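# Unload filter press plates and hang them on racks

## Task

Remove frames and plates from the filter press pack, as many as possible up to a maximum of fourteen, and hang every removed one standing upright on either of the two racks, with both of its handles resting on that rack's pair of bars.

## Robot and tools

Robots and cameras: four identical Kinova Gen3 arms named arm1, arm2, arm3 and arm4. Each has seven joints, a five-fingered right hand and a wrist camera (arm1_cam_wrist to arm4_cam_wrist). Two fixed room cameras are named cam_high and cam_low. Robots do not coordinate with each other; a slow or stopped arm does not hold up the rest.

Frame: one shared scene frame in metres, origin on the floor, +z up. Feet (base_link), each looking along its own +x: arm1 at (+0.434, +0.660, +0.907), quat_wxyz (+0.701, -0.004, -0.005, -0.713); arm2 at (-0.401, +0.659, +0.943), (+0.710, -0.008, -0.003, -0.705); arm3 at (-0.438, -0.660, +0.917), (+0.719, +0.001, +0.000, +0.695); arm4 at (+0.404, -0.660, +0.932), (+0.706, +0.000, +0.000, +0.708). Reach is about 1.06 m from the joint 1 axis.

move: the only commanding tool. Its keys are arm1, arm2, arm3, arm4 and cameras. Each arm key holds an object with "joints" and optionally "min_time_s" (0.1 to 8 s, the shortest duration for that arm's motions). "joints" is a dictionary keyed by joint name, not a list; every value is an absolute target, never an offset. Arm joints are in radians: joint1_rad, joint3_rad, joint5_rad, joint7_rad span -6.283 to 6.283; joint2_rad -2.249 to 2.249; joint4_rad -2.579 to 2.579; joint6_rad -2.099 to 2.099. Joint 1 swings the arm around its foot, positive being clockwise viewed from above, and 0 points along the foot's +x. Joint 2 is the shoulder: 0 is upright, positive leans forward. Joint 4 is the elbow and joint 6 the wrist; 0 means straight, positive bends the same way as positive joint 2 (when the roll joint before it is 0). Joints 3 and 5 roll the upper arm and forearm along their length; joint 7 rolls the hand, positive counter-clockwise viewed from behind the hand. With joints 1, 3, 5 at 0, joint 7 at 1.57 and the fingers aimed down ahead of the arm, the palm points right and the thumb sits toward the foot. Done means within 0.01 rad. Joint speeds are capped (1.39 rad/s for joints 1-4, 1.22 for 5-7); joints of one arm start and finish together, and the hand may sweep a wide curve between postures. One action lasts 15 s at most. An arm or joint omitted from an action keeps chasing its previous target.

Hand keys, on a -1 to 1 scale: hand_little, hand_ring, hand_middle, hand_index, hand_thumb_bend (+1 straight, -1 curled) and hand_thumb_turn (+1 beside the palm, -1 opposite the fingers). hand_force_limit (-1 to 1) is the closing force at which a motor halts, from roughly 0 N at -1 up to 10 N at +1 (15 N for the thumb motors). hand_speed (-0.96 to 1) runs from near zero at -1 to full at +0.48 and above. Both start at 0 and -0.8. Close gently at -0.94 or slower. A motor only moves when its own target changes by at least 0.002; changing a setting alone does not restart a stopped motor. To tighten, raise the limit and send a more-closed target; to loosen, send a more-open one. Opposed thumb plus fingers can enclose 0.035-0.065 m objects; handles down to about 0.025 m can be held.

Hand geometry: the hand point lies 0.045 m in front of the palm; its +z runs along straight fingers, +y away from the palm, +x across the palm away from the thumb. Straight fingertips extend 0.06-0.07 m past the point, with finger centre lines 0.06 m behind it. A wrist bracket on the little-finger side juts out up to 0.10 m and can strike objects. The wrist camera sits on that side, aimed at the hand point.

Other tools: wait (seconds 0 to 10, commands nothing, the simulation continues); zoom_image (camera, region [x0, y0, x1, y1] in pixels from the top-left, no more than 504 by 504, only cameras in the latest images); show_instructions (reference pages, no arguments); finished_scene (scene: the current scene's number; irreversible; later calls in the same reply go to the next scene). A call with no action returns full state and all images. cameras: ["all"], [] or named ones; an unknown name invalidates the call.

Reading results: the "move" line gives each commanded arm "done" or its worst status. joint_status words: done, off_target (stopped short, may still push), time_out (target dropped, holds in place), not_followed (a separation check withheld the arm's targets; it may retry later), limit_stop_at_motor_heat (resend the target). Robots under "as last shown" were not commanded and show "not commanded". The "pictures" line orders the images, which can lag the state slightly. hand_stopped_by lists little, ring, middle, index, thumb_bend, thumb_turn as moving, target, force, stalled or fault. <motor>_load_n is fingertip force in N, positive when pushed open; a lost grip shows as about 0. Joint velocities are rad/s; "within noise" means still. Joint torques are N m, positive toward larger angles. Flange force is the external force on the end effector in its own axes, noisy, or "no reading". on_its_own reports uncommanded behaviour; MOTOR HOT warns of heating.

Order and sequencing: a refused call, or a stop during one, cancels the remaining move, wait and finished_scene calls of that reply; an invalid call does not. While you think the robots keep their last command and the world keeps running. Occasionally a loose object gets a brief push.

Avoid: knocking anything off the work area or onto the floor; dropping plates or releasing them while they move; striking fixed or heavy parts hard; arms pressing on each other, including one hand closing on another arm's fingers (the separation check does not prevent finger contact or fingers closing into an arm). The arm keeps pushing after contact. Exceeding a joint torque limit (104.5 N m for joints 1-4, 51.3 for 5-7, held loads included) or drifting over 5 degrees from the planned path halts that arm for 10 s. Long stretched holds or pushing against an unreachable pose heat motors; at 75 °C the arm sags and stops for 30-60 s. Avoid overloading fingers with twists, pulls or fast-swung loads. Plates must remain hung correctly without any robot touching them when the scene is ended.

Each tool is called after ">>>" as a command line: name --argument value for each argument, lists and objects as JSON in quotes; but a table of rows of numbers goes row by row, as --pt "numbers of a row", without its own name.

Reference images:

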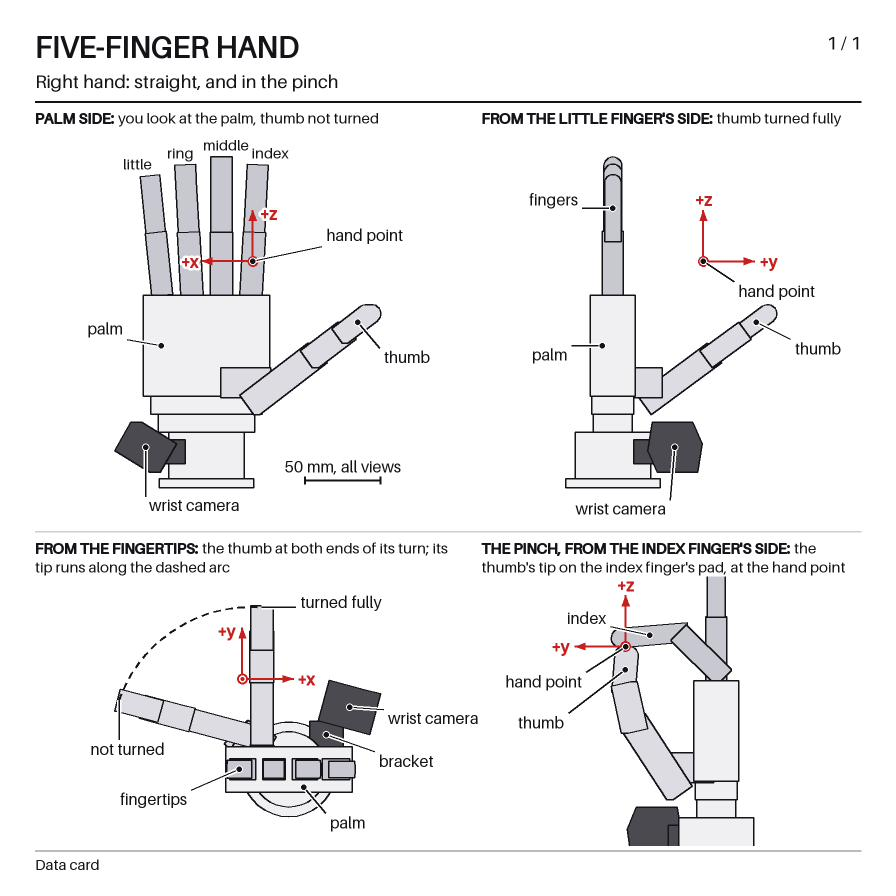

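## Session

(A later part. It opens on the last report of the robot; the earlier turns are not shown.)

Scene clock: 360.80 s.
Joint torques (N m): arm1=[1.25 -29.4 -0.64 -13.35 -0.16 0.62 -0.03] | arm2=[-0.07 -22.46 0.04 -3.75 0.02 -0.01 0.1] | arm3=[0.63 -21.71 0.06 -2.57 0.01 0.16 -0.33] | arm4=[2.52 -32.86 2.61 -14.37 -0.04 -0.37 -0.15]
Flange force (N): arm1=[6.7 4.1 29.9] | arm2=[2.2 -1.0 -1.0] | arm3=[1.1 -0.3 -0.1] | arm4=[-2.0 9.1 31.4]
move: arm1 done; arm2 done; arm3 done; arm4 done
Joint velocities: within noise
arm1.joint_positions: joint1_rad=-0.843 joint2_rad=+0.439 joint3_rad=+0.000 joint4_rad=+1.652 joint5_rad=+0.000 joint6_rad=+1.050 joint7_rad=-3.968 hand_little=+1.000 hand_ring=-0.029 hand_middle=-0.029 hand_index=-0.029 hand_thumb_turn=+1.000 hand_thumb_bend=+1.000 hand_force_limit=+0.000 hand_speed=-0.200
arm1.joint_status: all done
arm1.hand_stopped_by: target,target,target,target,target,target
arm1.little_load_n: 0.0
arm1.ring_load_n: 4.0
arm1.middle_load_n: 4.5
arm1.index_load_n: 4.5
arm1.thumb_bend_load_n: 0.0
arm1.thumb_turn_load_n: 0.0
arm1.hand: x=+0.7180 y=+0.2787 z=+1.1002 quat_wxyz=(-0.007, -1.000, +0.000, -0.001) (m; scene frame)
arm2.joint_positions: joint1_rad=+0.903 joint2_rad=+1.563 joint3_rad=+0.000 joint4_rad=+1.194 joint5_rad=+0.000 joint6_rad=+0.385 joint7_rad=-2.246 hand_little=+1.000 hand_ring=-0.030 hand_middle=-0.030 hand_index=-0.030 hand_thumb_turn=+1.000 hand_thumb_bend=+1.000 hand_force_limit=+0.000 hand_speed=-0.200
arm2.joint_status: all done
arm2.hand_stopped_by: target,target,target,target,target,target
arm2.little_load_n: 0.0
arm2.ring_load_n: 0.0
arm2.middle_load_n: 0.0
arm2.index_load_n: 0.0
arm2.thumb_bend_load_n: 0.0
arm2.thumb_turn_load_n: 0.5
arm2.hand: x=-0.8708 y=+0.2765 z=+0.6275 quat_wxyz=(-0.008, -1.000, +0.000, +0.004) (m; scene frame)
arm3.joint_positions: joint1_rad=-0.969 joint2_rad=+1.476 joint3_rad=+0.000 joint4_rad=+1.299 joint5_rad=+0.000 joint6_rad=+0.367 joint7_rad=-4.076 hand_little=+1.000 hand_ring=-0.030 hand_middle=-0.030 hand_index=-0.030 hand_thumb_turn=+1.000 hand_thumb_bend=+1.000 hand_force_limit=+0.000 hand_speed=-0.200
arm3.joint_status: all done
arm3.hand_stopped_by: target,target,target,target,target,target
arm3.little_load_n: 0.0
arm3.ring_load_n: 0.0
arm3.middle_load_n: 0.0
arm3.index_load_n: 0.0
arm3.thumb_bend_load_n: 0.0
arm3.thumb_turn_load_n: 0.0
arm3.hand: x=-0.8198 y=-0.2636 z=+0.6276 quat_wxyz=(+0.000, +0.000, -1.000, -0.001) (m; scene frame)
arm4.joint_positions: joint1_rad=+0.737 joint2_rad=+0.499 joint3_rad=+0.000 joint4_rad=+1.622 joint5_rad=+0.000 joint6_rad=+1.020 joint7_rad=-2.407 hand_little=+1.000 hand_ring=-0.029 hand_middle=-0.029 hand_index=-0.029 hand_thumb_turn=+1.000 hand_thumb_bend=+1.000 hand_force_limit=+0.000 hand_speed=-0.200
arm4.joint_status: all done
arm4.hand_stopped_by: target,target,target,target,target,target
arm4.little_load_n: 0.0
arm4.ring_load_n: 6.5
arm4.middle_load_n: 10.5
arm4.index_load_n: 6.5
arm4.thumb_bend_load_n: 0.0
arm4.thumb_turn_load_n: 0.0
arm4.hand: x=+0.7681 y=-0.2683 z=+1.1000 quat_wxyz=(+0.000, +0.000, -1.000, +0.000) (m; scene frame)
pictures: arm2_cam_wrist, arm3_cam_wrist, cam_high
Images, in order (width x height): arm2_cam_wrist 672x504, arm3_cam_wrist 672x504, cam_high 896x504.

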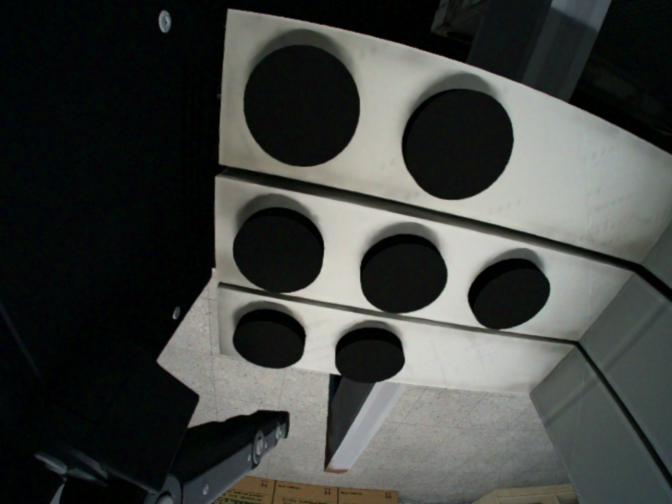

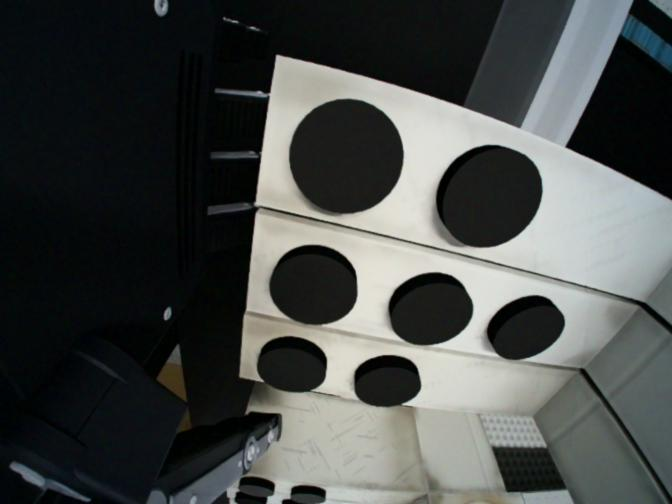

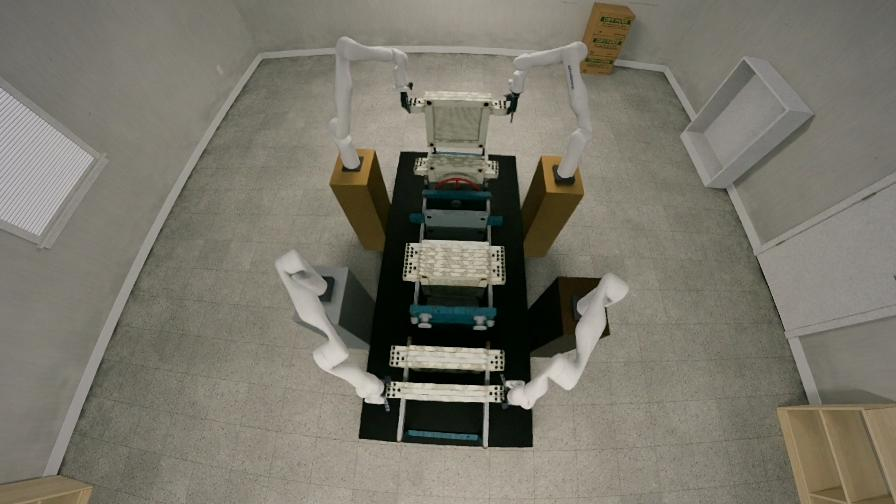

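>>> move --arm1 '{"joints":{"joint1_rad":-0.9572,"joint2_rad":0.5754,"joint4_rad":1.4159,"joint6_rad":1.1503,"joint7_rad":-4.0819},"min_time_s":1.5}' --arm4 '{"joints":{"joint1_rad":0.8587,"joint2_rad":0.6354,"joint4_rad":1.3736,"joint6_rad":1.1326,"joint7_rad":-2.2857},"min_time_s":1.5}' --arm2 '{"joints":{"hand_index":1,"hand_middle":1,"hand_ring":1}}' --arm3 '{"joints":{"hand_index":1,"hand_middle":1,"hand_ring":1}}'

>>> move --arm1 '{"joints":{"joint1_rad":-0.9587,"joint2_rad":0.6561,"joint4_rad":1.5196,"joint6_rad":0.9659,"joint7_rad":-4.0834},"min_time_s":1.5}' --arm4 '{"joints":{"joint1_rad":0.8587,"joint2_rad":0.7199,"joint4_rad":1.4648,"joint6_rad":0.9568,"joint7_rad":-2.2857},"min_time_s":1.5}' --arm2 '{"joints":{"joint1_rad":0.9018,"joint2_rad":1.4411,"joint4_rad":1.3009,"joint6_rad":0.3996,"joint7_rad":-2.2469},"min_time_s":1.5}' --arm3 '{"joints":{"joint1_rad":-0.9687,"joint2_rad":1.3556,"joint4_rad":1.3927,"joint6_rad":0.3933,"joint7_rad":-4.0764},"min_time_s":1.5}' --cameras '["arm2_cam_wrist","arm3_cam_wrist","cam_low"]'

>>> zoom_image --camera "cam_low" --region '[300, 120, 600, 420]'

Scene clock: 364.20 s.
Joint torques (N m): arm1=[0.87 -34.08 -0.77 -13.91 -0.4 0.8 0] | arm2=[0.07 -22.39 0.02 -3.82 -0.01 0.06 0.04] | arm3=[0.63 -21.71 0.12 -2.54 -0.01 0.14 -0.27] | arm4=[3.02 -37.43 2.91 -15.33 0.03 -0.22 -0.16]
Flange force (N): arm1=[8.0 5.0 29.8] | arm2=[2.8 -1.2 -1.4] | arm3=[1.3 -0.2 0.0] | arm4=[-3.3 9.4 31.2]
move: arm1 done; arm2 done; arm3 done; arm4 done
Joint velocities: within noise
arm1.joint_positions: joint1_rad=-0.957 joint2_rad=+0.575 joint3_rad=+0.000 joint4_rad=+1.416 joint5_rad=+0.000 joint6_rad=+1.150 joint7_rad=-4.082 hand_little=+1.000 hand_ring=-0.029 hand_middle=-0.030 hand_index=-0.029 hand_thumb_turn=+1.000 hand_thumb_bend=+1.000 hand_force_limit=+0.000 hand_speed=-0.200
arm1.joint_status: all done
arm1.hand_stopped_by: target,target,target,target,target,target
arm1.little_load_n: 0.0
arm1.ring_load_n: 3.5
arm1.middle_load_n: 4.0
arm1.index_load_n: 4.5
arm1.thumb_bend_load_n: 0.0
arm1.thumb_turn_load_n: 0.0
arm1.hand: x=+0.8049 y=+0.2787 z=+1.1004 quat_wxyz=(-0.007, -1.000, +0.000, -0.001) (m; scene frame)
arm2.joint_positions: joint1_rad=+0.903 joint2_rad=+1.563 joint3_rad=+0.000 joint4_rad=+1.194 joint5_rad=+0.000 joint6_rad=+0.385 joint7_rad=-2.246 hand_little=+1.000 hand_ring=+1.000 hand_middle=+1.000 hand_index=+1.000 hand_thumb_turn=+1.000 hand_thumb_bend=+1.000 hand_force_limit=+0.000 hand_speed=-0.200
arm2.joint_status: all done
arm2.hand_stopped_by: target,target,target,target,target,target
arm2.little_load_n: 0.5
arm2.ring_load_n: 0.0
arm2.middle_load_n: 0.0
arm2.index_load_n: 0.0
arm2.thumb_bend_load_n: 0.0
arm2.thumb_turn_load_n: 0.0
arm2.hand: x=-0.8708 y=+0.2764 z=+0.6275 quat_wxyz=(-0.008, -1.000, +0.000, +0.004) (m; scene frame)
arm3.joint_positions: joint1_rad=-0.969 joint2_rad=+1.476 joint3_rad=+0.000 joint4_rad=+1.299 joint5_rad=+0.000 joint6_rad=+0.367 joint7_rad=-4.076 hand_little=+1.000 hand_ring=+1.000 hand_middle=+1.000 hand_index=+1.000 hand_thumb_turn=+1.000 hand_thumb_bend=+1.000 hand_force_limit=+0.000 hand_speed=-0.200
arm3.joint_status: all done
arm3.hand_stopped_by: target,target,target,target,target,target
arm3.little_load_n: 0.0
arm3.ring_load_n: 0.0
arm3.middle_load_n: 0.0
arm3.index_load_n: 0.0
arm3.thumb_bend_load_n: 0.0
arm3.thumb_turn_load_n: 0.0
arm3.hand: x=-0.8198 y=-0.2636 z=+0.6276 quat_wxyz=(+0.000, +0.000, -1.000, -0.001) (m; scene frame)
arm4.joint_positions: joint1_rad=+0.859 joint2_rad=+0.635 joint3_rad=+0.000 joint4_rad=+1.374 joint5_rad=+0.000 joint6_rad=+1.133 joint7_rad=-2.286 hand_little=+1.000 hand_ring=-0.029 hand_middle=-0.029 hand_index=-0.029 hand_thumb_turn=+1.000 hand_thumb_bend=+1.000 hand_force_limit=+0.000 hand_speed=-0.200
arm4.joint_status: all done
arm4.hand_stopped_by: target,target,target,target,target,target
arm4.little_load_n: 0.0
arm4.ring_load_n: 6.5
arm4.middle_load_n: 11.0
arm4.index_load_n: 7.0
arm4.thumb_bend_load_n: 0.0
arm4.thumb_turn_load_n: 0.0
arm4.hand: x=+0.8551 y=-0.2684 z=+1.1002 quat_wxyz=(+0.000, +0.000, -1.000, +0.000) (m; scene frame)
pictures: none

Scene clock: 366.03 s.
Joint torques (N m): arm1=[1.33 -34.67 -0.28 -12.78 -0.13 0.51 -0.03] | arm2=[-0.1 -22.35 -0.04 -3.85 -0.01 -0.04 0.06] | arm3=[0.58 -21.59 0.08 -2.77 -0.04 0.16 -0.24] | arm4=[2.53 -38.05 2.49 -14.16 -0.26 -0.62 -0.17]
Flange force (N): arm1=[7.4 3.2 31.1] | arm2=[2.0 -1.0 -0.8] | arm3=[1.1 -0.3 -0.1] | arm4=[-3.0 7.9 32.1]
move: arm1 done; arm2 done; arm3 done; arm4 done
Joint velocities: within noise
arm1.joint_positions: joint1_rad=-0.959 joint2_rad=+0.656 joint3_rad=+0.000 joint4_rad=+1.520 joint5_rad=+0.000 joint6_rad=+0.966 joint7_rad=-4.083 hand_little=+1.000 hand_ring=-0.029 hand_middle=-0.029 hand_index=-0.029 hand_thumb_turn=+1.000 hand_thumb_bend=+1.000 hand_force_limit=+0.000 hand_speed=-0.200
arm1.joint_status: all done
arm1.hand_stopped_by: target,target,target,target,target,target
arm1.little_load_n: 0.0
arm1.ring_load_n: 3.5
arm1.middle_load_n: 5.0
arm1.index_load_n: 3.5
arm1.thumb_bend_load_n: 0.0
arm1.thumb_turn_load_n: 0.0
arm1.hand: x=+0.8050 y=+0.2788 z=+1.0303 quat_wxyz=(-0.007, -1.000, +0.000, -0.001) (m; scene frame)
arm2.joint_positions: joint1_rad=+0.902 joint2_rad=+1.441 joint3_rad=+0.000 joint4_rad=+1.301 joint5_rad=+0.000 joint6_rad=+0.400 joint7_rad=-2.247 hand_little=+1.000 hand_ring=+1.000 hand_middle=+1.000 hand_index=+1.000 hand_thumb_turn=+1.000 hand_thumb_bend=+1.000 hand_force_limit=+0.000 hand_speed=-0.200
arm2.joint_status: all done
arm2.hand_stopped_by: target,target,target,target,target,target
arm2.little_load_n: 0.0
arm2.ring_load_n: 0.0
arm2.middle_load_n: 0.0
arm2.index_load_n: 0.0
arm2.thumb_bend_load_n: 0.0
arm2.thumb_turn_load_n: 0.0
arm2.hand: x=-0.8708 y=+0.2764 z=+0.6805 quat_wxyz=(-0.008, -1.000, +0.000, +0.004) (m; scene frame)
arm3.joint_positions: joint1_rad=-0.969 joint2_rad=+1.356 joint3_rad=+0.000 joint4_rad=+1.393 joint5_rad=+0.000 joint6_rad=+0.393 joint7_rad=-4.076 hand_little=+1.000 hand_ring=+1.000 hand_middle=+1.000 hand_index=+1.000 hand_thumb_turn=+1.000 hand_thumb_bend=+1.000 hand_force_limit=+0.000 hand_speed=-0.200
arm3.joint_status: all done
arm3.hand_stopped_by: target,target,target,target,target,target
arm3.little_load_n: 0.0
arm3.ring_load_n: 0.0
arm3.middle_load_n: 0.0
arm3.index_load_n: 0.0
arm3.thumb_bend_load_n: 0.0
arm3.thumb_turn_load_n: 0.0
arm3.hand: x=-0.8197 y=-0.2637 z=+0.6806 quat_wxyz=(+0.000, +0.000, -1.000, -0.001) (m; scene frame)
arm4.joint_positions: joint1_rad=+0.859 joint2_rad=+0.720 joint3_rad=+0.000 joint4_rad=+1.465 joint5_rad=+0.000 joint6_rad=+0.957 joint7_rad=-2.286 hand_little=+1.000 hand_ring=-0.029 hand_middle=-0.029 hand_index=-0.029 hand_thumb_turn=+1.000 hand_thumb_bend=+1.000 hand_force_limit=+0.000 hand_speed=-0.200
arm4.joint_status: all done
arm4.hand_stopped_by: target,target,target,target,target,target
arm4.little_load_n: 0.0
arm4.ring_load_n: 6.5
arm4.middle_load_n: 11.0
arm4.index_load_n: 7.0
arm4.thumb_bend_load_n: 0.0
arm4.thumb_turn_load_n: 0.0
arm4.hand: x=+0.8551 y=-0.2683 z=+1.0302 quat_wxyz=(+0.000, +0.000, -1.000, +0.000) (m; scene frame)
pictures: arm2_cam_wrist, arm3_cam_wrist, cam_low
Images, in order (width x height): arm2_cam_wrist 672x504, arm3_cam_wrist 672x504, cam_low 896x504.

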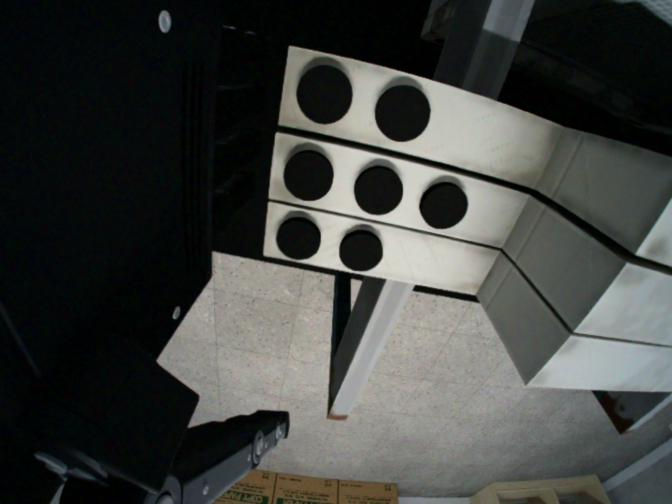

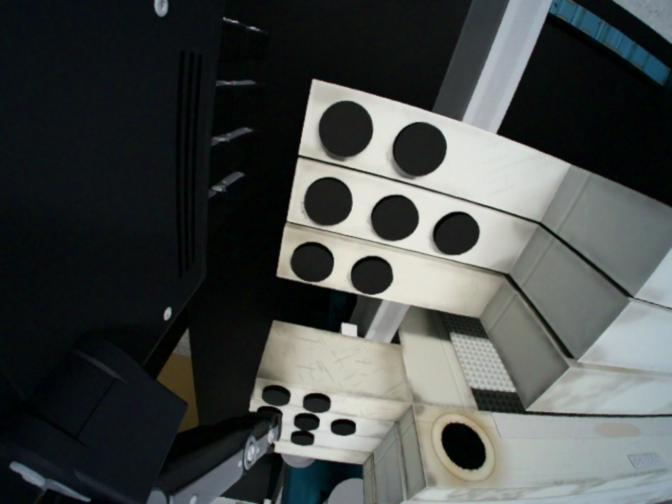

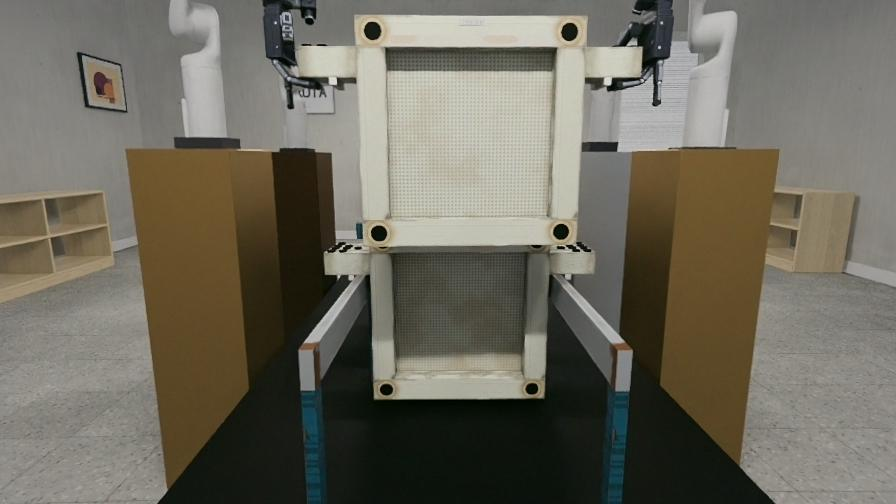

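Scaled by 1.680 from the camera's 896x504 image, which has a finer 1280x720 frame.

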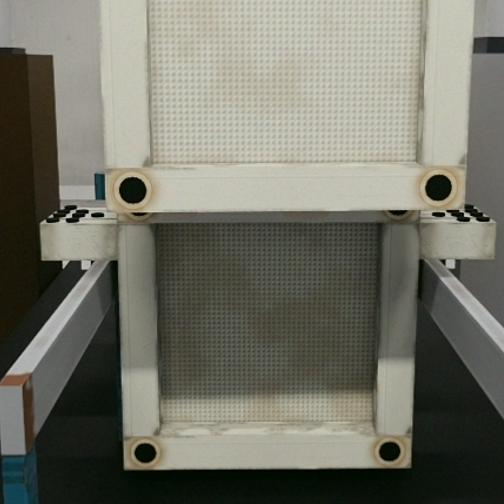

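>>> move --arm1 '{"joints":{"joint1_rad":-0.9561,"joint2_rad":0.7638,"joint4_rad":1.5793,"joint6_rad":0.7985,"joint7_rad":-4.0808},"min_time_s":1.5}' --arm4 '{"joints":{"joint1_rad":0.8553,"joint2_rad":0.8294,"joint4_rad":1.5117,"joint6_rad":0.8005,"joint7_rad":-2.2891},"min_time_s":1.5}' --arm2 '{"joints":{"joint1_rad":0.9006,"joint2_rad":1.2654,"joint4_rad":1.417,"joint6_rad":0.4592,"joint7_rad":-2.2481},"min_time_s":1.5}' --arm3 '{"joints":{"joint1_rad":-0.9687,"joint2_rad":1.1812,"joint4_rad":1.4907,"joint6_rad":0.4697,"joint7_rad":-4.0764},"min_time_s":1.5}' --cameras '["cam_low"]'

>>> zoom_image --camera "cam_low" --region '[300, 120, 600, 420]'

Scene clock: 370.30 s.
Joint torques (N m): arm1=[8.68 -37.96 7.86 -16.56 3.45 -3.19 0.23] | arm2=[-0.02 -21.97 -0.11 -4.37 0.01 0 0.05] | arm3=[0.58 -21.12 0 -3.31 -0.01 0.16 -0.21] | arm4=[-5.79 -41.84 -5.38 -18.6 -3.62 -4.3 0.07]
Flange force (N): arm1=[8.4 -15.1 31.5] | arm2=[2.4 -1.1 -0.6] | arm3=[1.1 -0.3 -0.2] | arm4=[-3.8 -10.9 33.3]
move: arm1 done; arm2 done; arm3 done; arm4 done
Joint velocities: within noise
arm1.joint_positions: joint1_rad=-0.956 joint2_rad=+0.764 joint3_rad=+0.000 joint4_rad=+1.579 joint5_rad=+0.000 joint6_rad=+0.798 joint7_rad=-4.081 hand_little=+1.000 hand_ring=-0.029 hand_middle=-0.029 hand_index=-0.029 hand_thumb_turn=+1.000 hand_thumb_bend=+1.000 hand_force_limit=+0.000 hand_speed=-0.200
arm1.joint_status: all done
arm1.hand_stopped_by: target,target,target,target,target,target
arm1.little_load_n: 0.0
arm1.ring_load_n: 4.5
arm1.middle_load_n: 5.5
arm1.index_load_n: 5.5
arm1.thumb_bend_load_n: 0.0
arm1.thumb_turn_load_n: 0.0
arm1.hand: x=+0.8050 y=+0.2762 z=+0.9603 quat_wxyz=(-0.007, -1.000, +0.000, -0.001) (m; scene frame)
arm2.joint_positions: joint1_rad=+0.901 joint2_rad=+1.265 joint3_rad=+0.000 joint4_rad=+1.417 joint5_rad=+0.000 joint6_rad=+0.459 joint7_rad=-2.248 hand_little=+1.000 hand_ring=+1.000 hand_middle=+1.000 hand_index=+1.000 hand_thumb_turn=+1.000 hand_thumb_bend=+1.000 hand_force_limit=+0.000 hand_speed=-0.200
arm2.joint_status: all done
arm2.hand_stopped_by: target,target,target,target,target,target
arm2.little_load_n: 0.0
arm2.ring_load_n: 0.0
arm2.middle_load_n: 0.0
arm2.index_load_n: 0.0
arm2.thumb_bend_load_n: 0.0
arm2.thumb_turn_load_n: 0.0
arm2.hand: x=-0.8706 y=+0.2765 z=+0.7604 quat_wxyz=(-0.008, -1.000, +0.000, +0.004) (m; scene frame)
arm3.joint_positions: joint1_rad=-0.969 joint2_rad=+1.181 joint3_rad=+0.000 joint4_rad=+1.491 joint5_rad=+0.000 joint6_rad=+0.470 joint7_rad=-4.076 hand_little=+1.000 hand_ring=+1.000 hand_middle=+1.000 hand_index=+1.000 hand_thumb_turn=+1.000 hand_thumb_bend=+1.000 hand_force_limit=+0.000 hand_speed=-0.200
arm3.joint_status: all done
arm3.hand_stopped_by: target,target,target,target,target,target
arm3.little_load_n: 0.0
arm3.ring_load_n: 0.0
arm3.middle_load_n: 0.0
arm3.index_load_n: 0.0
arm3.thumb_bend_load_n: 0.0
arm3.thumb_turn_load_n: 0.0
arm3.hand: x=-0.8197 y=-0.2638 z=+0.7606 quat_wxyz=(+0.000, +0.000, -1.000, -0.001) (m; scene frame)
arm4.joint_positions: joint1_rad=+0.855 joint2_rad=+0.829 joint3_rad=+0.000 joint4_rad=+1.512 joint5_rad=+0.000 joint6_rad=+0.801 joint7_rad=-2.289 hand_little=+1.000 hand_ring=-0.029 hand_middle=-0.029 hand_index=-0.029 hand_thumb_turn=+1.000 hand_thumb_bend=+1.000 hand_force_limit=+0.000 hand_speed=-0.200
arm4.joint_status: all done
arm4.hand_stopped_by: target,target,target,target,target,target
arm4.little_load_n: 0.0
arm4.ring_load_n: 8.0
arm4.middle_load_n: 13.0
arm4.index_load_n: 8.5
arm4.thumb_bend_load_n: 0.0
arm4.thumb_turn_load_n: 0.0
arm4.hand: x=+0.8551 y=-0.2659 z=+0.9602 quat_wxyz=(+0.000, +0.000, -1.000, +0.000) (m; scene frame)
pictures: cam_low
Images, in order (width x height): cam_low 896x504.

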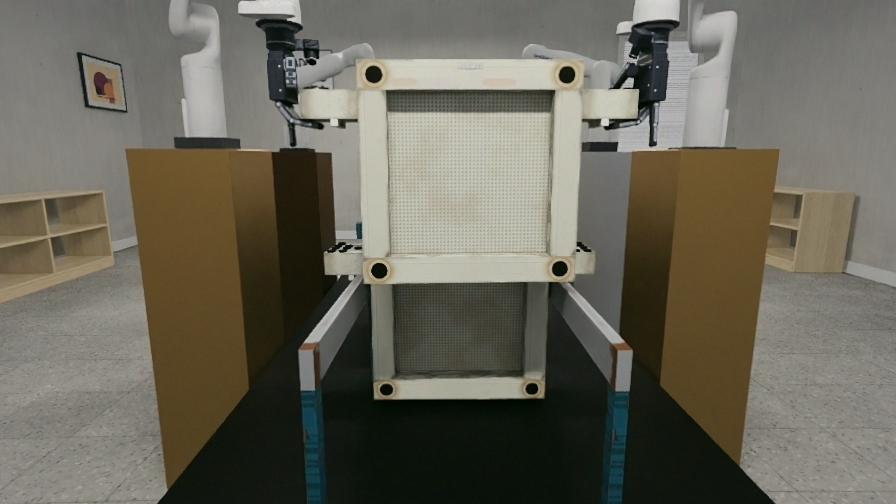

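Scaled by 1.680 from the camera's 896x504 image, which has a finer 1280x720 frame.

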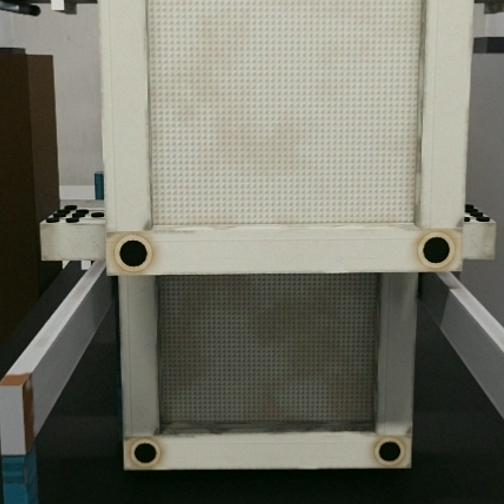

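>>> zoom_image --camera "cam_low" --region '[335, 240, 405, 300]'

>>> zoom_image --camera "cam_low" --region '[530, 240, 600, 300]'

>>> zoom_image --camera "cam_low" --region '[290, 260, 370, 360]'

>>> zoom_image --camera "cam_low" --region '[560, 260, 640, 360]'

Scaled by 7.200 from the camera's 896x504 image, which has a finer 1280x720 frame.

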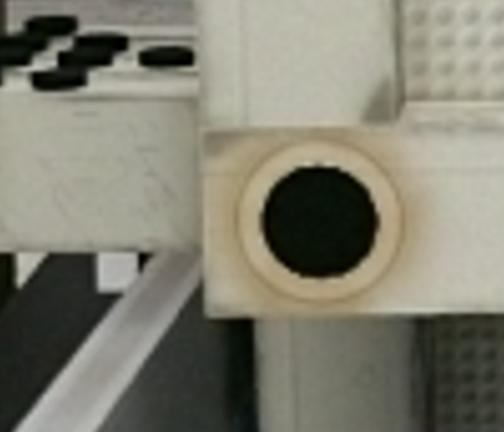

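Scaled by 7.200 from the camera's 896x504 image, which has a finer 1280x720 frame.

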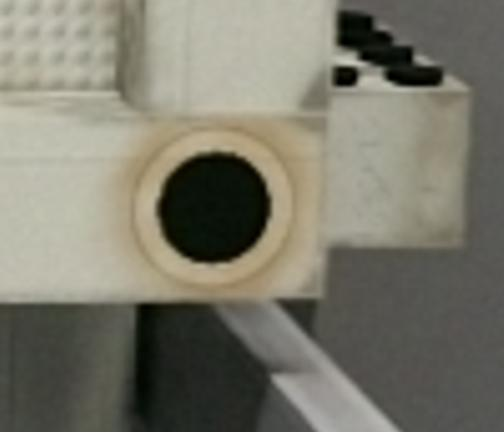

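Scaled by 5.040 from the camera's 896x504 image, which has a finer 1280x720 frame.

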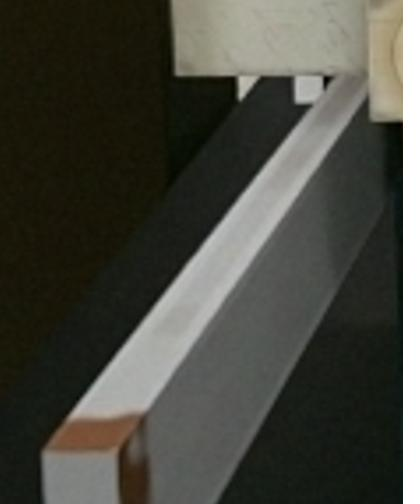

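Scaled by 5.040 from the camera's 896x504 image, which has a finer 1280x720 frame.

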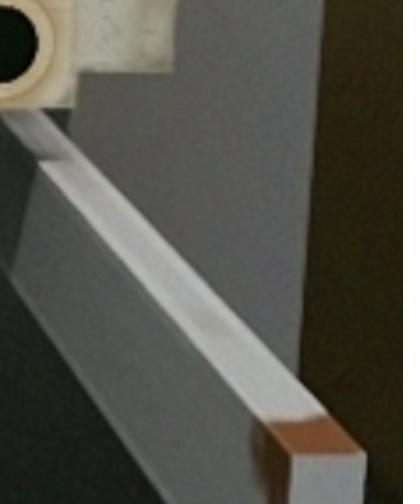

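>>> move --arm1 '{"joints":{"joint1_rad":-0.9337,"joint2_rad":0.7799,"joint4_rad":1.5429,"joint6_rad":0.8188,"joint7_rad":-4.0584},"min_time_s":1.0}' --arm4 '{"joints":{"joint1_rad":0.876,"joint2_rad":0.8143,"joint4_rad":1.5476,"joint6_rad":0.7797,"joint7_rad":-2.2684},"min_time_s":1.0}' --cameras '["cam_low"]'

>>> zoom_image --camera "cam_low" --region '[335, 240, 405, 300]'

>>> zoom_image --camera "cam_low" --region '[520, 240, 590, 300]'

Scene clock: 378.80 s.
Joint torques (N m): arm1=[8.99 -38.78 8.17 -17.26 3.63 -3.48 0.24] | arm2=[-0.02 -22.09 -0.01 -4.28 -0.01 0.03 0.14] | arm3=[0.51 -21.17 0.05 -3.29 -0.06 0.14 -0.23] | arm4=[-6.2 -41.26 -5.92 -18.59 -3.81 -4.41 0.06]
Flange force (N): arm1=[8.3 -15.6 31.5] | arm2=[2.2 -0.8 -0.2] | arm3=[1.2 0.0 -0.1] | arm4=[-3.6 -12.1 33.2]
move: arm1 done; arm4 done
Joint velocities: within noise
arm1.joint_positions: joint1_rad=-0.934 joint2_rad=+0.780 joint3_rad=+0.000 joint4_rad=+1.543 joint5_rad=+0.000 joint6_rad=+0.819 joint7_rad=-4.058 hand_little=+1.000 hand_ring=-0.029 hand_middle=-0.029 hand_index=-0.029 hand_thumb_turn=+1.000 hand_thumb_bend=+1.000 hand_force_limit=+0.000 hand_speed=-0.200
arm1.joint_status: all done
arm1.hand_stopped_by: target,target,target,target,target,target
arm1.little_load_n: 0.0
arm1.ring_load_n: 5.0
arm1.middle_load_n: 5.5
arm1.index_load_n: 6.0
arm1.thumb_bend_load_n: 0.0
arm1.thumb_turn_load_n: 0.0
arm1.hand: x=+0.8050 y=+0.2617 z=+0.9604 quat_wxyz=(-0.007, -1.000, +0.000, -0.001) (m; scene frame)
arm2, arm3: as last shown
arm4.joint_positions: joint1_rad=+0.876 joint2_rad=+0.814 joint3_rad=+0.000 joint4_rad=+1.548 joint5_rad=+0.000 joint6_rad=+0.780 joint7_rad=-2.268 hand_little=+1.000 hand_ring=-0.029 hand_middle=-0.029 hand_index=-0.029 hand_thumb_turn=+1.000 hand_thumb_bend=+1.000 hand_force_limit=+0.000 hand_speed=-0.200
arm4.joint_status: all done
arm4.hand_stopped_by: target,target,target,target,target,target
arm4.little_load_n: 0.0
arm4.ring_load_n: 8.0
arm4.middle_load_n: 13.0
arm4.index_load_n: 8.5
arm4.thumb_bend_load_n: 0.0
arm4.thumb_turn_load_n: 0.0
arm4.hand: x=+0.8551 y=-0.2804 z=+0.9602 quat_wxyz=(+0.000, +0.000, -1.000, +0.000) (m; scene frame)
pictures: cam_low
Images, in order (width x height): cam_low 896x504.

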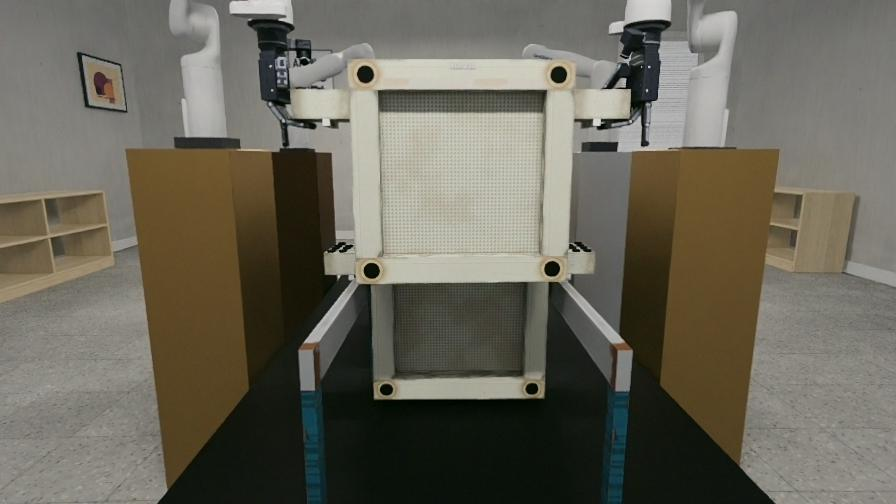

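Scaled by 7.200 from the camera's 896x504 image, which has a finer 1280x720 frame.

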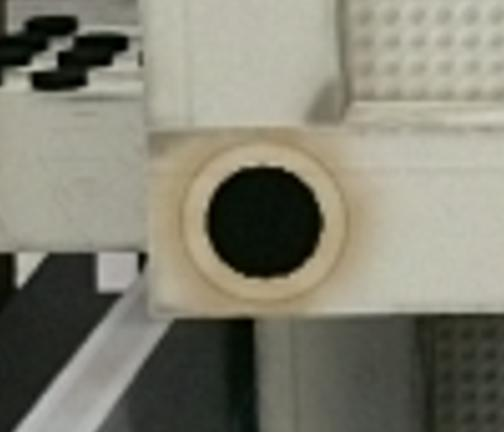

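Scaled by 7.200 from the camera's 896x504 image, which has a finer 1280x720 frame.

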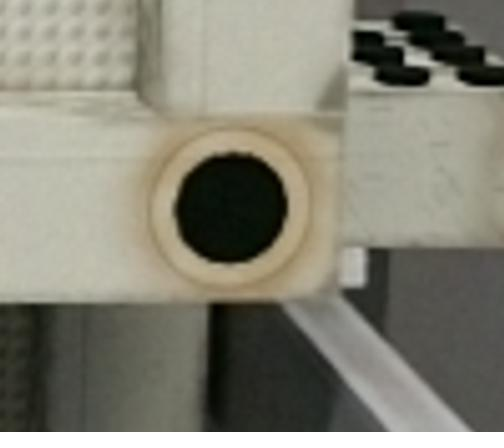

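>>> move --arm1 '{"joints":{"joint1_rad":-0.9316,"joint2_rad":0.7982,"joint4_rad":1.5441,"joint6_rad":0.7993,"joint7_rad":-4.0563},"min_time_s":0.7}' --arm4 '{"joints":{"joint1_rad":0.8781,"joint2_rad":0.8295,"joint4_rad":1.5548,"joint6_rad":0.7573,"joint7_rad":-2.2663},"min_time_s":0.7}' --cameras '["cam_low"]'

>>> zoom_image --camera "cam_low" --region '[335, 240, 405, 300]'

>>> zoom_image --camera "cam_low" --region '[520, 240, 590, 300]'

Scene clock: 384.70 s.
Joint torques (N m): arm1=[8.3 -38.77 7.47 -16.49 3.16 -3.1 0.19] | arm2=[-0.04 -22.05 -0.04 -4.36 -0.01 -0.01 0.05] | arm3=[0.62 -21.21 0.03 -3.35 -0.07 0.14 -0.22] | arm4=[-5.32 -41.1 -5.08 -17.72 -3.37 -3.99 0.06]
Flange force (N): arm1=[8.2 -13.9 31.7] | arm2=[2.3 -1.0 -0.5] | arm3=[1.2 -0.3 -0.1] | arm4=[-3.3 -10.3 33.5]
move: arm1 done; arm4 done
Joint velocities: within noise
arm1.joint_positions: joint1_rad=-0.932 joint2_rad=+0.798 joint3_rad=+0.000 joint4_rad=+1.544 joint5_rad=+0.000 joint6_rad=+0.799 joint7_rad=-4.056 hand_little=+1.000 hand_ring=-0.029 hand_middle=-0.029 hand_index=-0.029 hand_thumb_turn=+1.000 hand_thumb_bend=+1.000 hand_force_limit=+0.000 hand_speed=-0.200
arm1.joint_status: all done
arm1.hand_stopped_by: target,target,target,target,target,target
arm1.little_load_n: 0.0
arm1.ring_load_n: 4.5
arm1.middle_load_n: 6.0
arm1.index_load_n: 6.0
arm1.thumb_bend_load_n: 0.0
arm1.thumb_turn_load_n: 0.0
arm1.hand: x=+0.8053 y=+0.2600 z=+0.9505 quat_wxyz=(-0.007, -1.000, +0.000, -0.001) (m; scene frame)
arm2, arm3: as last shown
arm4.joint_positions: joint1_rad=+0.878 joint2_rad=+0.829 joint3_rad=+0.000 joint4_rad=+1.555 joint5_rad=+0.000 joint6_rad=+0.757 joint7_rad=-2.266 hand_little=+1.000 hand_ring=-0.029 hand_middle=-0.029 hand_index=-0.029 hand_thumb_turn=+1.000 hand_thumb_bend=+1.000 hand_force_limit=+0.000 hand_speed=-0.200
arm4.joint_status: all done
arm4.hand_stopped_by: target,target,target,target,target,target
arm4.little_load_n: 0.0
arm4.ring_load_n: 7.5
arm4.middle_load_n: 12.5
arm4.index_load_n: 8.5
arm4.thumb_bend_load_n: 0.0
arm4.thumb_turn_load_n: 0.0
arm4.hand: x=+0.8552 y=-0.2817 z=+0.9506 quat_wxyz=(+0.000, +0.000, -1.000, +0.000) (m; scene frame)
pictures: cam_low
Images, in order (width x height): cam_low 896x504.

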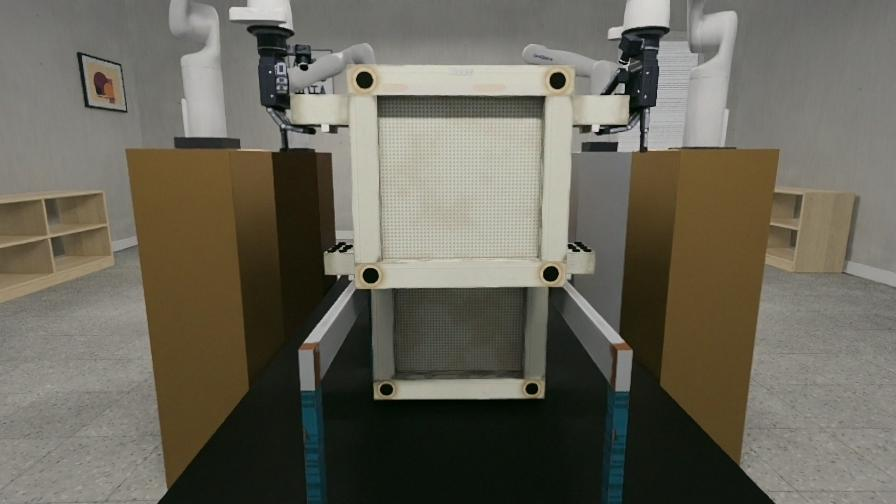

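Scaled by 7.200 from the camera's 896x504 image, which has a finer 1280x720 frame.

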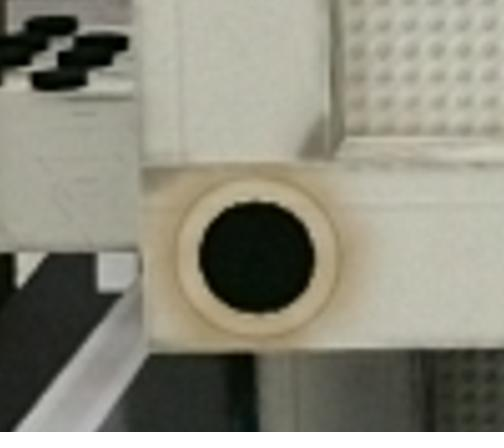

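Scaled by 7.200 from the camera's 896x504 image, which has a finer 1280x720 frame.

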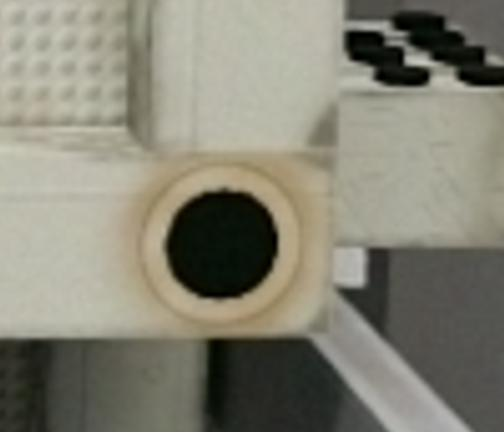

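>>> move --arm1 '{"joints":{"joint1_rad":-0.9331,"joint2_rad":0.9596,"joint4_rad":1.569,"joint6_rad":0.613,"joint7_rad":-4.0578},"min_time_s":1.8}' --arm4 '{"joints":{"joint1_rad":0.8782,"joint2_rad":0.998,"joint4_rad":1.5627,"joint6_rad":0.5808,"joint7_rad":-2.2662},"min_time_s":1.8}' --cameras '["cam_low"]'

>>> zoom_image --camera "cam_low" --region '[300, 200, 630, 450]'

Scene clock: 387.53 s.
Joint torques (N m): arm1=[2.94 -37.62 1.86 -9.52 0.41 -0.21 0.06] | arm2=[-0.01 -21.97 -0.03 -4.4 -0.01 0.06 0.07] | arm3=[0.6 -21.16 0.05 -3.38 -0.02 0.18 -0.26] | arm4=[0.74 -39.55 0.85 -10.56 -0.76 -1.22 -0.11]
Flange force (N): arm1=[7.5 -0.9 33.3] | arm2=[2.7 -1.3 -0.6] | arm3=[0.9 -0.4 -0.2] | arm4=[-2.4 3.0 34.0]
move: arm1 done; arm4 done
Joint velocities: within noise
arm1.joint_positions: joint1_rad=-0.933 joint2_rad=+0.960 joint3_rad=+0.000 joint4_rad=+1.569 joint5_rad=+0.000 joint6_rad=+0.613 joint7_rad=-4.058 hand_little=+1.000 hand_ring=-0.029 hand_middle=-0.029 hand_index=-0.029 hand_thumb_turn=+1.000 hand_thumb_bend=+1.000 hand_force_limit=+0.000 hand_speed=-0.200
arm1.joint_status: all done
arm1.hand_stopped_by: target,target,target,target,target,target
arm1.little_load_n: 0.0
arm1.ring_load_n: 4.0
arm1.middle_load_n: 4.5
arm1.index_load_n: 4.5
arm1.thumb_bend_load_n: 0.0
arm1.thumb_turn_load_n: 0.0
arm1.hand: x=+0.8049 y=+0.2600 z=+0.8603 quat_wxyz=(-0.007, -1.000, +0.000, -0.001) (m; scene frame)
arm2, arm3: as last shown
arm4.joint_positions: joint1_rad=+0.878 joint2_rad=+0.998 joint3_rad=+0.000 joint4_rad=+1.563 joint5_rad=+0.000 joint6_rad=+0.581 joint7_rad=-2.266 hand_little=+1.000 hand_ring=-0.029 hand_middle=-0.029 hand_index=-0.029 hand_thumb_turn=+1.000 hand_thumb_bend=+1.000 hand_force_limit=+0.000 hand_speed=-0.200
arm4.joint_status: all done
arm4.hand_stopped_by: target,target,target,target,target,target
arm4.little_load_n: 0.0
arm4.ring_load_n: 6.0
arm4.middle_load_n: 10.5
arm4.index_load_n: 6.5
arm4.thumb_bend_load_n: -0.5
arm4.thumb_turn_load_n: 0.0
arm4.hand: x=+0.8551 y=-0.2818 z=+0.8602 quat_wxyz=(+0.000, +0.000, -1.000, +0.000) (m; scene frame)
pictures: cam_low
Images, in order (width x height): cam_low 896x504.

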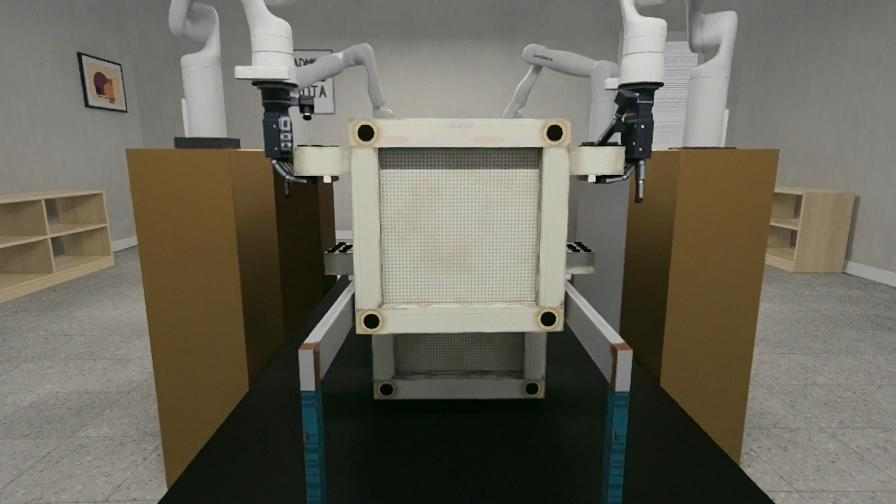

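Scaled by 1.527 from the camera's 896x504 image, which has a finer 1280x720 frame.

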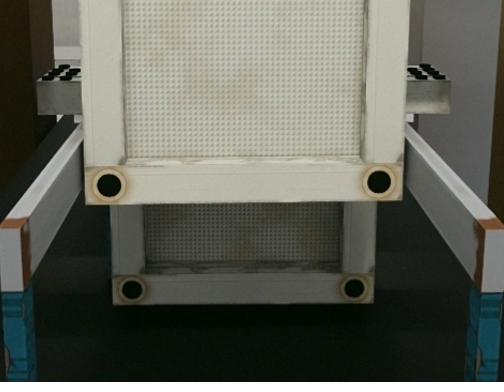

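>>> move --arm1 '{"joints":{"joint1_rad":-0.9349,"joint2_rad":1.1635,"joint4_rad":1.5229,"joint6_rad":0.4553,"joint7_rad":-4.0596},"min_time_s":1.6}' --arm4 '{"joints":{"joint1_rad":0.8782,"joint2_rad":1.2062,"joint4_rad":1.4985,"joint6_rad":0.4368,"joint7_rad":-2.2662},"min_time_s":1.6}'

>>> move --arm1 '{"joints":{"joint1_rad":-0.9363,"joint2_rad":1.3378,"joint4_rad":1.4311,"joint6_rad":0.3726,"joint7_rad":-4.061},"min_time_s":1.5}' --arm4 '{"joints":{"joint1_rad":0.8782,"joint2_rad":1.383,"joint4_rad":1.3919,"joint6_rad":0.3667,"joint7_rad":-2.2662},"min_time_s":1.5}' --cameras '["cam_low","arm1_cam_wrist","arm4_cam_wrist"]'

>>> zoom_image --camera "cam_low" --region '[260, 160, 680, 460]'

Scene clock: 390.13 s.
Joint torques (N m): arm1=[2.31 -38.12 1.54 -6.69 0.08 0.11 0.08] | arm2=[0.11 -22.06 -0.05 -4.34 -0.01 -0.01 0.09] | arm3=[0.62 -21.21 0.09 -3.31 -0.06 0.17 -0.28] | arm4=[1.38 -39.93 1.47 -7.86 -0.5 -0.97 -0.12]
Flange force (N): arm1=[6.9 0.2 34.5] | arm2=[2.4 -0.7 -0.4] | arm3=[1.1 -0.2 0.0] | arm4=[-1.8 4.1 34.5]
move: arm1 done; arm4 done
Joint velocities: within noise
arm1.joint_positions: joint1_rad=-0.935 joint2_rad=+1.164 joint3_rad=+0.000 joint4_rad=+1.523 joint5_rad=+0.000 joint6_rad=+0.455 joint7_rad=-4.060 hand_little=+1.000 hand_ring=-0.029 hand_middle=-0.029 hand_index=-0.029 hand_thumb_turn=+1.000 hand_thumb_bend=+1.000 hand_force_limit=+0.000 hand_speed=-0.200
arm1.joint_status: all done
arm1.hand_stopped_by: target,target,target,target,target,target
arm1.little_load_n: 0.0
arm1.ring_load_n: 4.0
arm1.middle_load_n: 4.5
arm1.index_load_n: 5.0
arm1.thumb_bend_load_n: 0.0
arm1.thumb_turn_load_n: 0.0
arm1.hand: x=+0.8049 y=+0.2600 z=+0.7603 quat_wxyz=(-0.007, -1.000, +0.000, -0.001) (m; scene frame)
arm2, arm3: as last shown
arm3.index_load_n: -0.5
arm4.joint_positions: joint1_rad=+0.878 joint2_rad=+1.206 joint3_rad=+0.000 joint4_rad=+1.498 joint5_rad=+0.000 joint6_rad=+0.437 joint7_rad=-2.266 hand_little=+1.000 hand_ring=-0.029 hand_middle=-0.029 hand_index=-0.029 hand_thumb_turn=+1.000 hand_thumb_bend=+1.000 hand_force_limit=+0.000 hand_speed=-0.200
arm4.joint_status: all done
arm4.hand_stopped_by: target,target,target,target,target,target
arm4.little_load_n: 0.0
arm4.ring_load_n: 6.0
arm4.middle_load_n: 10.0
arm4.index_load_n: 6.5
arm4.thumb_bend_load_n: 0.0
arm4.thumb_turn_load_n: 0.0
arm4.hand: x=+0.8551 y=-0.2818 z=+0.7601 quat_wxyz=(+0.000, +0.000, -1.000, +0.000) (m; scene frame)
pictures: none

Scene clock: 391.97 s.
Joint torques (N m): arm1=[1.94 -38.26 1.02 -4.96 -0.06 0.28 -0.03] | arm2=[-0.02 -22.02 0 -4.32 -0.02 0.05 0.04] | arm3=[0.61 -21.09 0.05 -3.33 -0.08 0.16 -0.23] | arm4=[1.83 -39.95 2 -6.38 -0.37 -0.77 -0.14]
Flange force (N): arm1=[6.8 1.2 35.3] | arm2=[2.3 -1.1 -0.4] | arm3=[1.0 -0.4 -0.3] | arm4=[-1.4 4.8 34.9]
move: arm1 done; arm4 done
Joint velocities: within noise
arm1.joint_positions: joint1_rad=-0.936 joint2_rad=+1.338 joint3_rad=+0.000 joint4_rad=+1.431 joint5_rad=+0.000 joint6_rad=+0.373 joint7_rad=-4.061 hand_little=+1.000 hand_ring=-0.029 hand_middle=-0.029 hand_index=-0.029 hand_thumb_turn=+1.000 hand_thumb_bend=+1.000 hand_force_limit=+0.000 hand_speed=-0.200
arm1.joint_status: all done
arm1.hand_stopped_by: target,target,target,target,target,target
arm1.little_load_n: 0.0
arm1.ring_load_n: 3.5
arm1.middle_load_n: 4.5
arm1.index_load_n: 4.5
arm1.thumb_bend_load_n: 0.0
arm1.thumb_turn_load_n: 0.0
arm1.hand: x=+0.8050 y=+0.2598 z=+0.6803 quat_wxyz=(-0.007, -1.000, +0.000, -0.001) (m; scene frame)
arm2, arm3: as last shown
arm3.index_load_n: 0.0
arm4.joint_positions: joint1_rad=+0.878 joint2_rad=+1.383 joint3_rad=+0.000 joint4_rad=+1.392 joint5_rad=+0.000 joint6_rad=+0.367 joint7_rad=-2.266 hand_little=+1.000 hand_ring=-0.029 hand_middle=-0.029 hand_index=-0.029 hand_thumb_turn=+1.000 hand_thumb_bend=+1.000 hand_force_limit=+0.000 hand_speed=-0.200
arm4.joint_status: all done
arm4.hand_stopped_by: target,target,target,target,target,target
arm4.little_load_n: 0.0
arm4.ring_load_n: 6.0
arm4.middle_load_n: 10.0
arm4.index_load_n: 6.0
arm4.thumb_bend_load_n: 0.0
arm4.thumb_turn_load_n: 0.0
arm4.hand: x=+0.8551 y=-0.2818 z=+0.6800 quat_wxyz=(+0.000, +0.000, -1.000, +0.000) (m; scene frame)
pictures: arm1_cam_wrist, arm4_cam_wrist, cam_low
Images, in order (width x height): arm1_cam_wrist 672x504, arm4_cam_wrist 672x504, cam_low 896x504.

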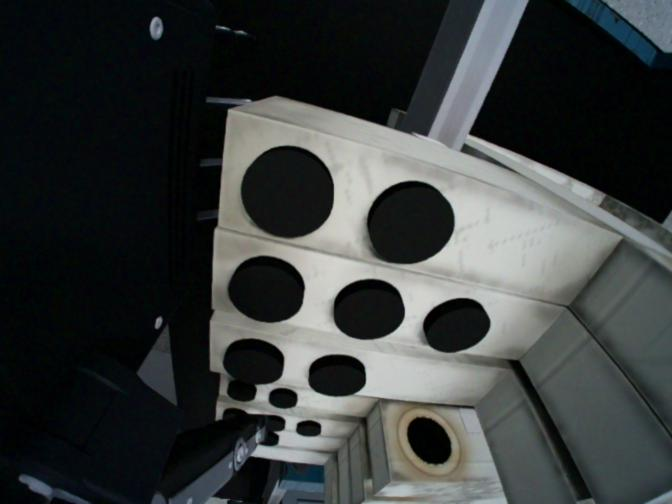

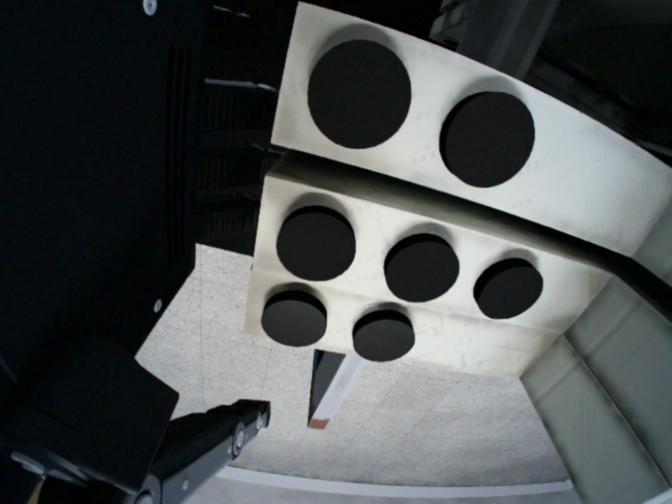

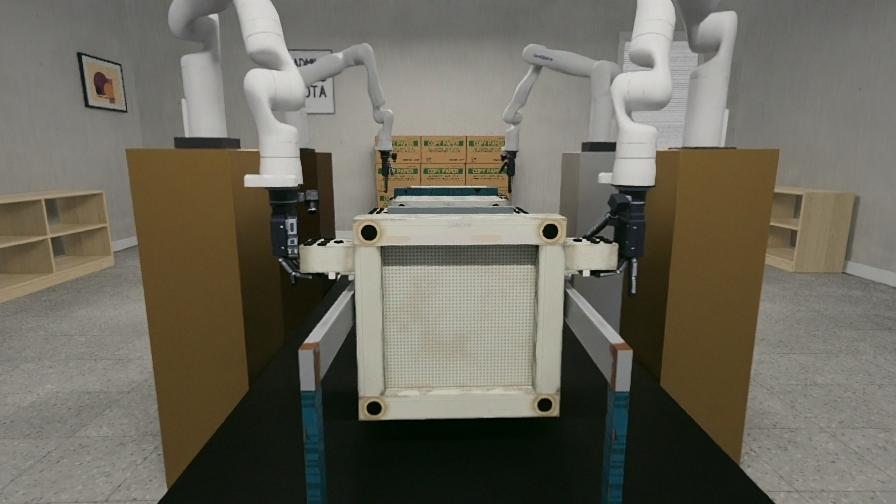

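Scaled by 1.200 from the camera's 896x504 image, which has a finer 1280x720 frame.

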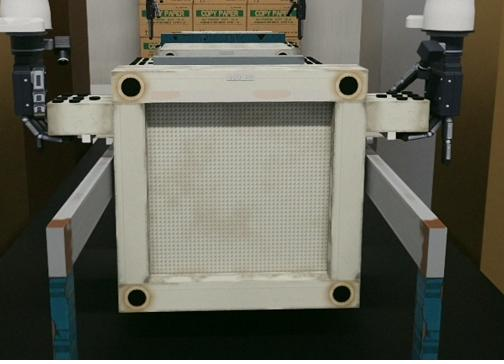

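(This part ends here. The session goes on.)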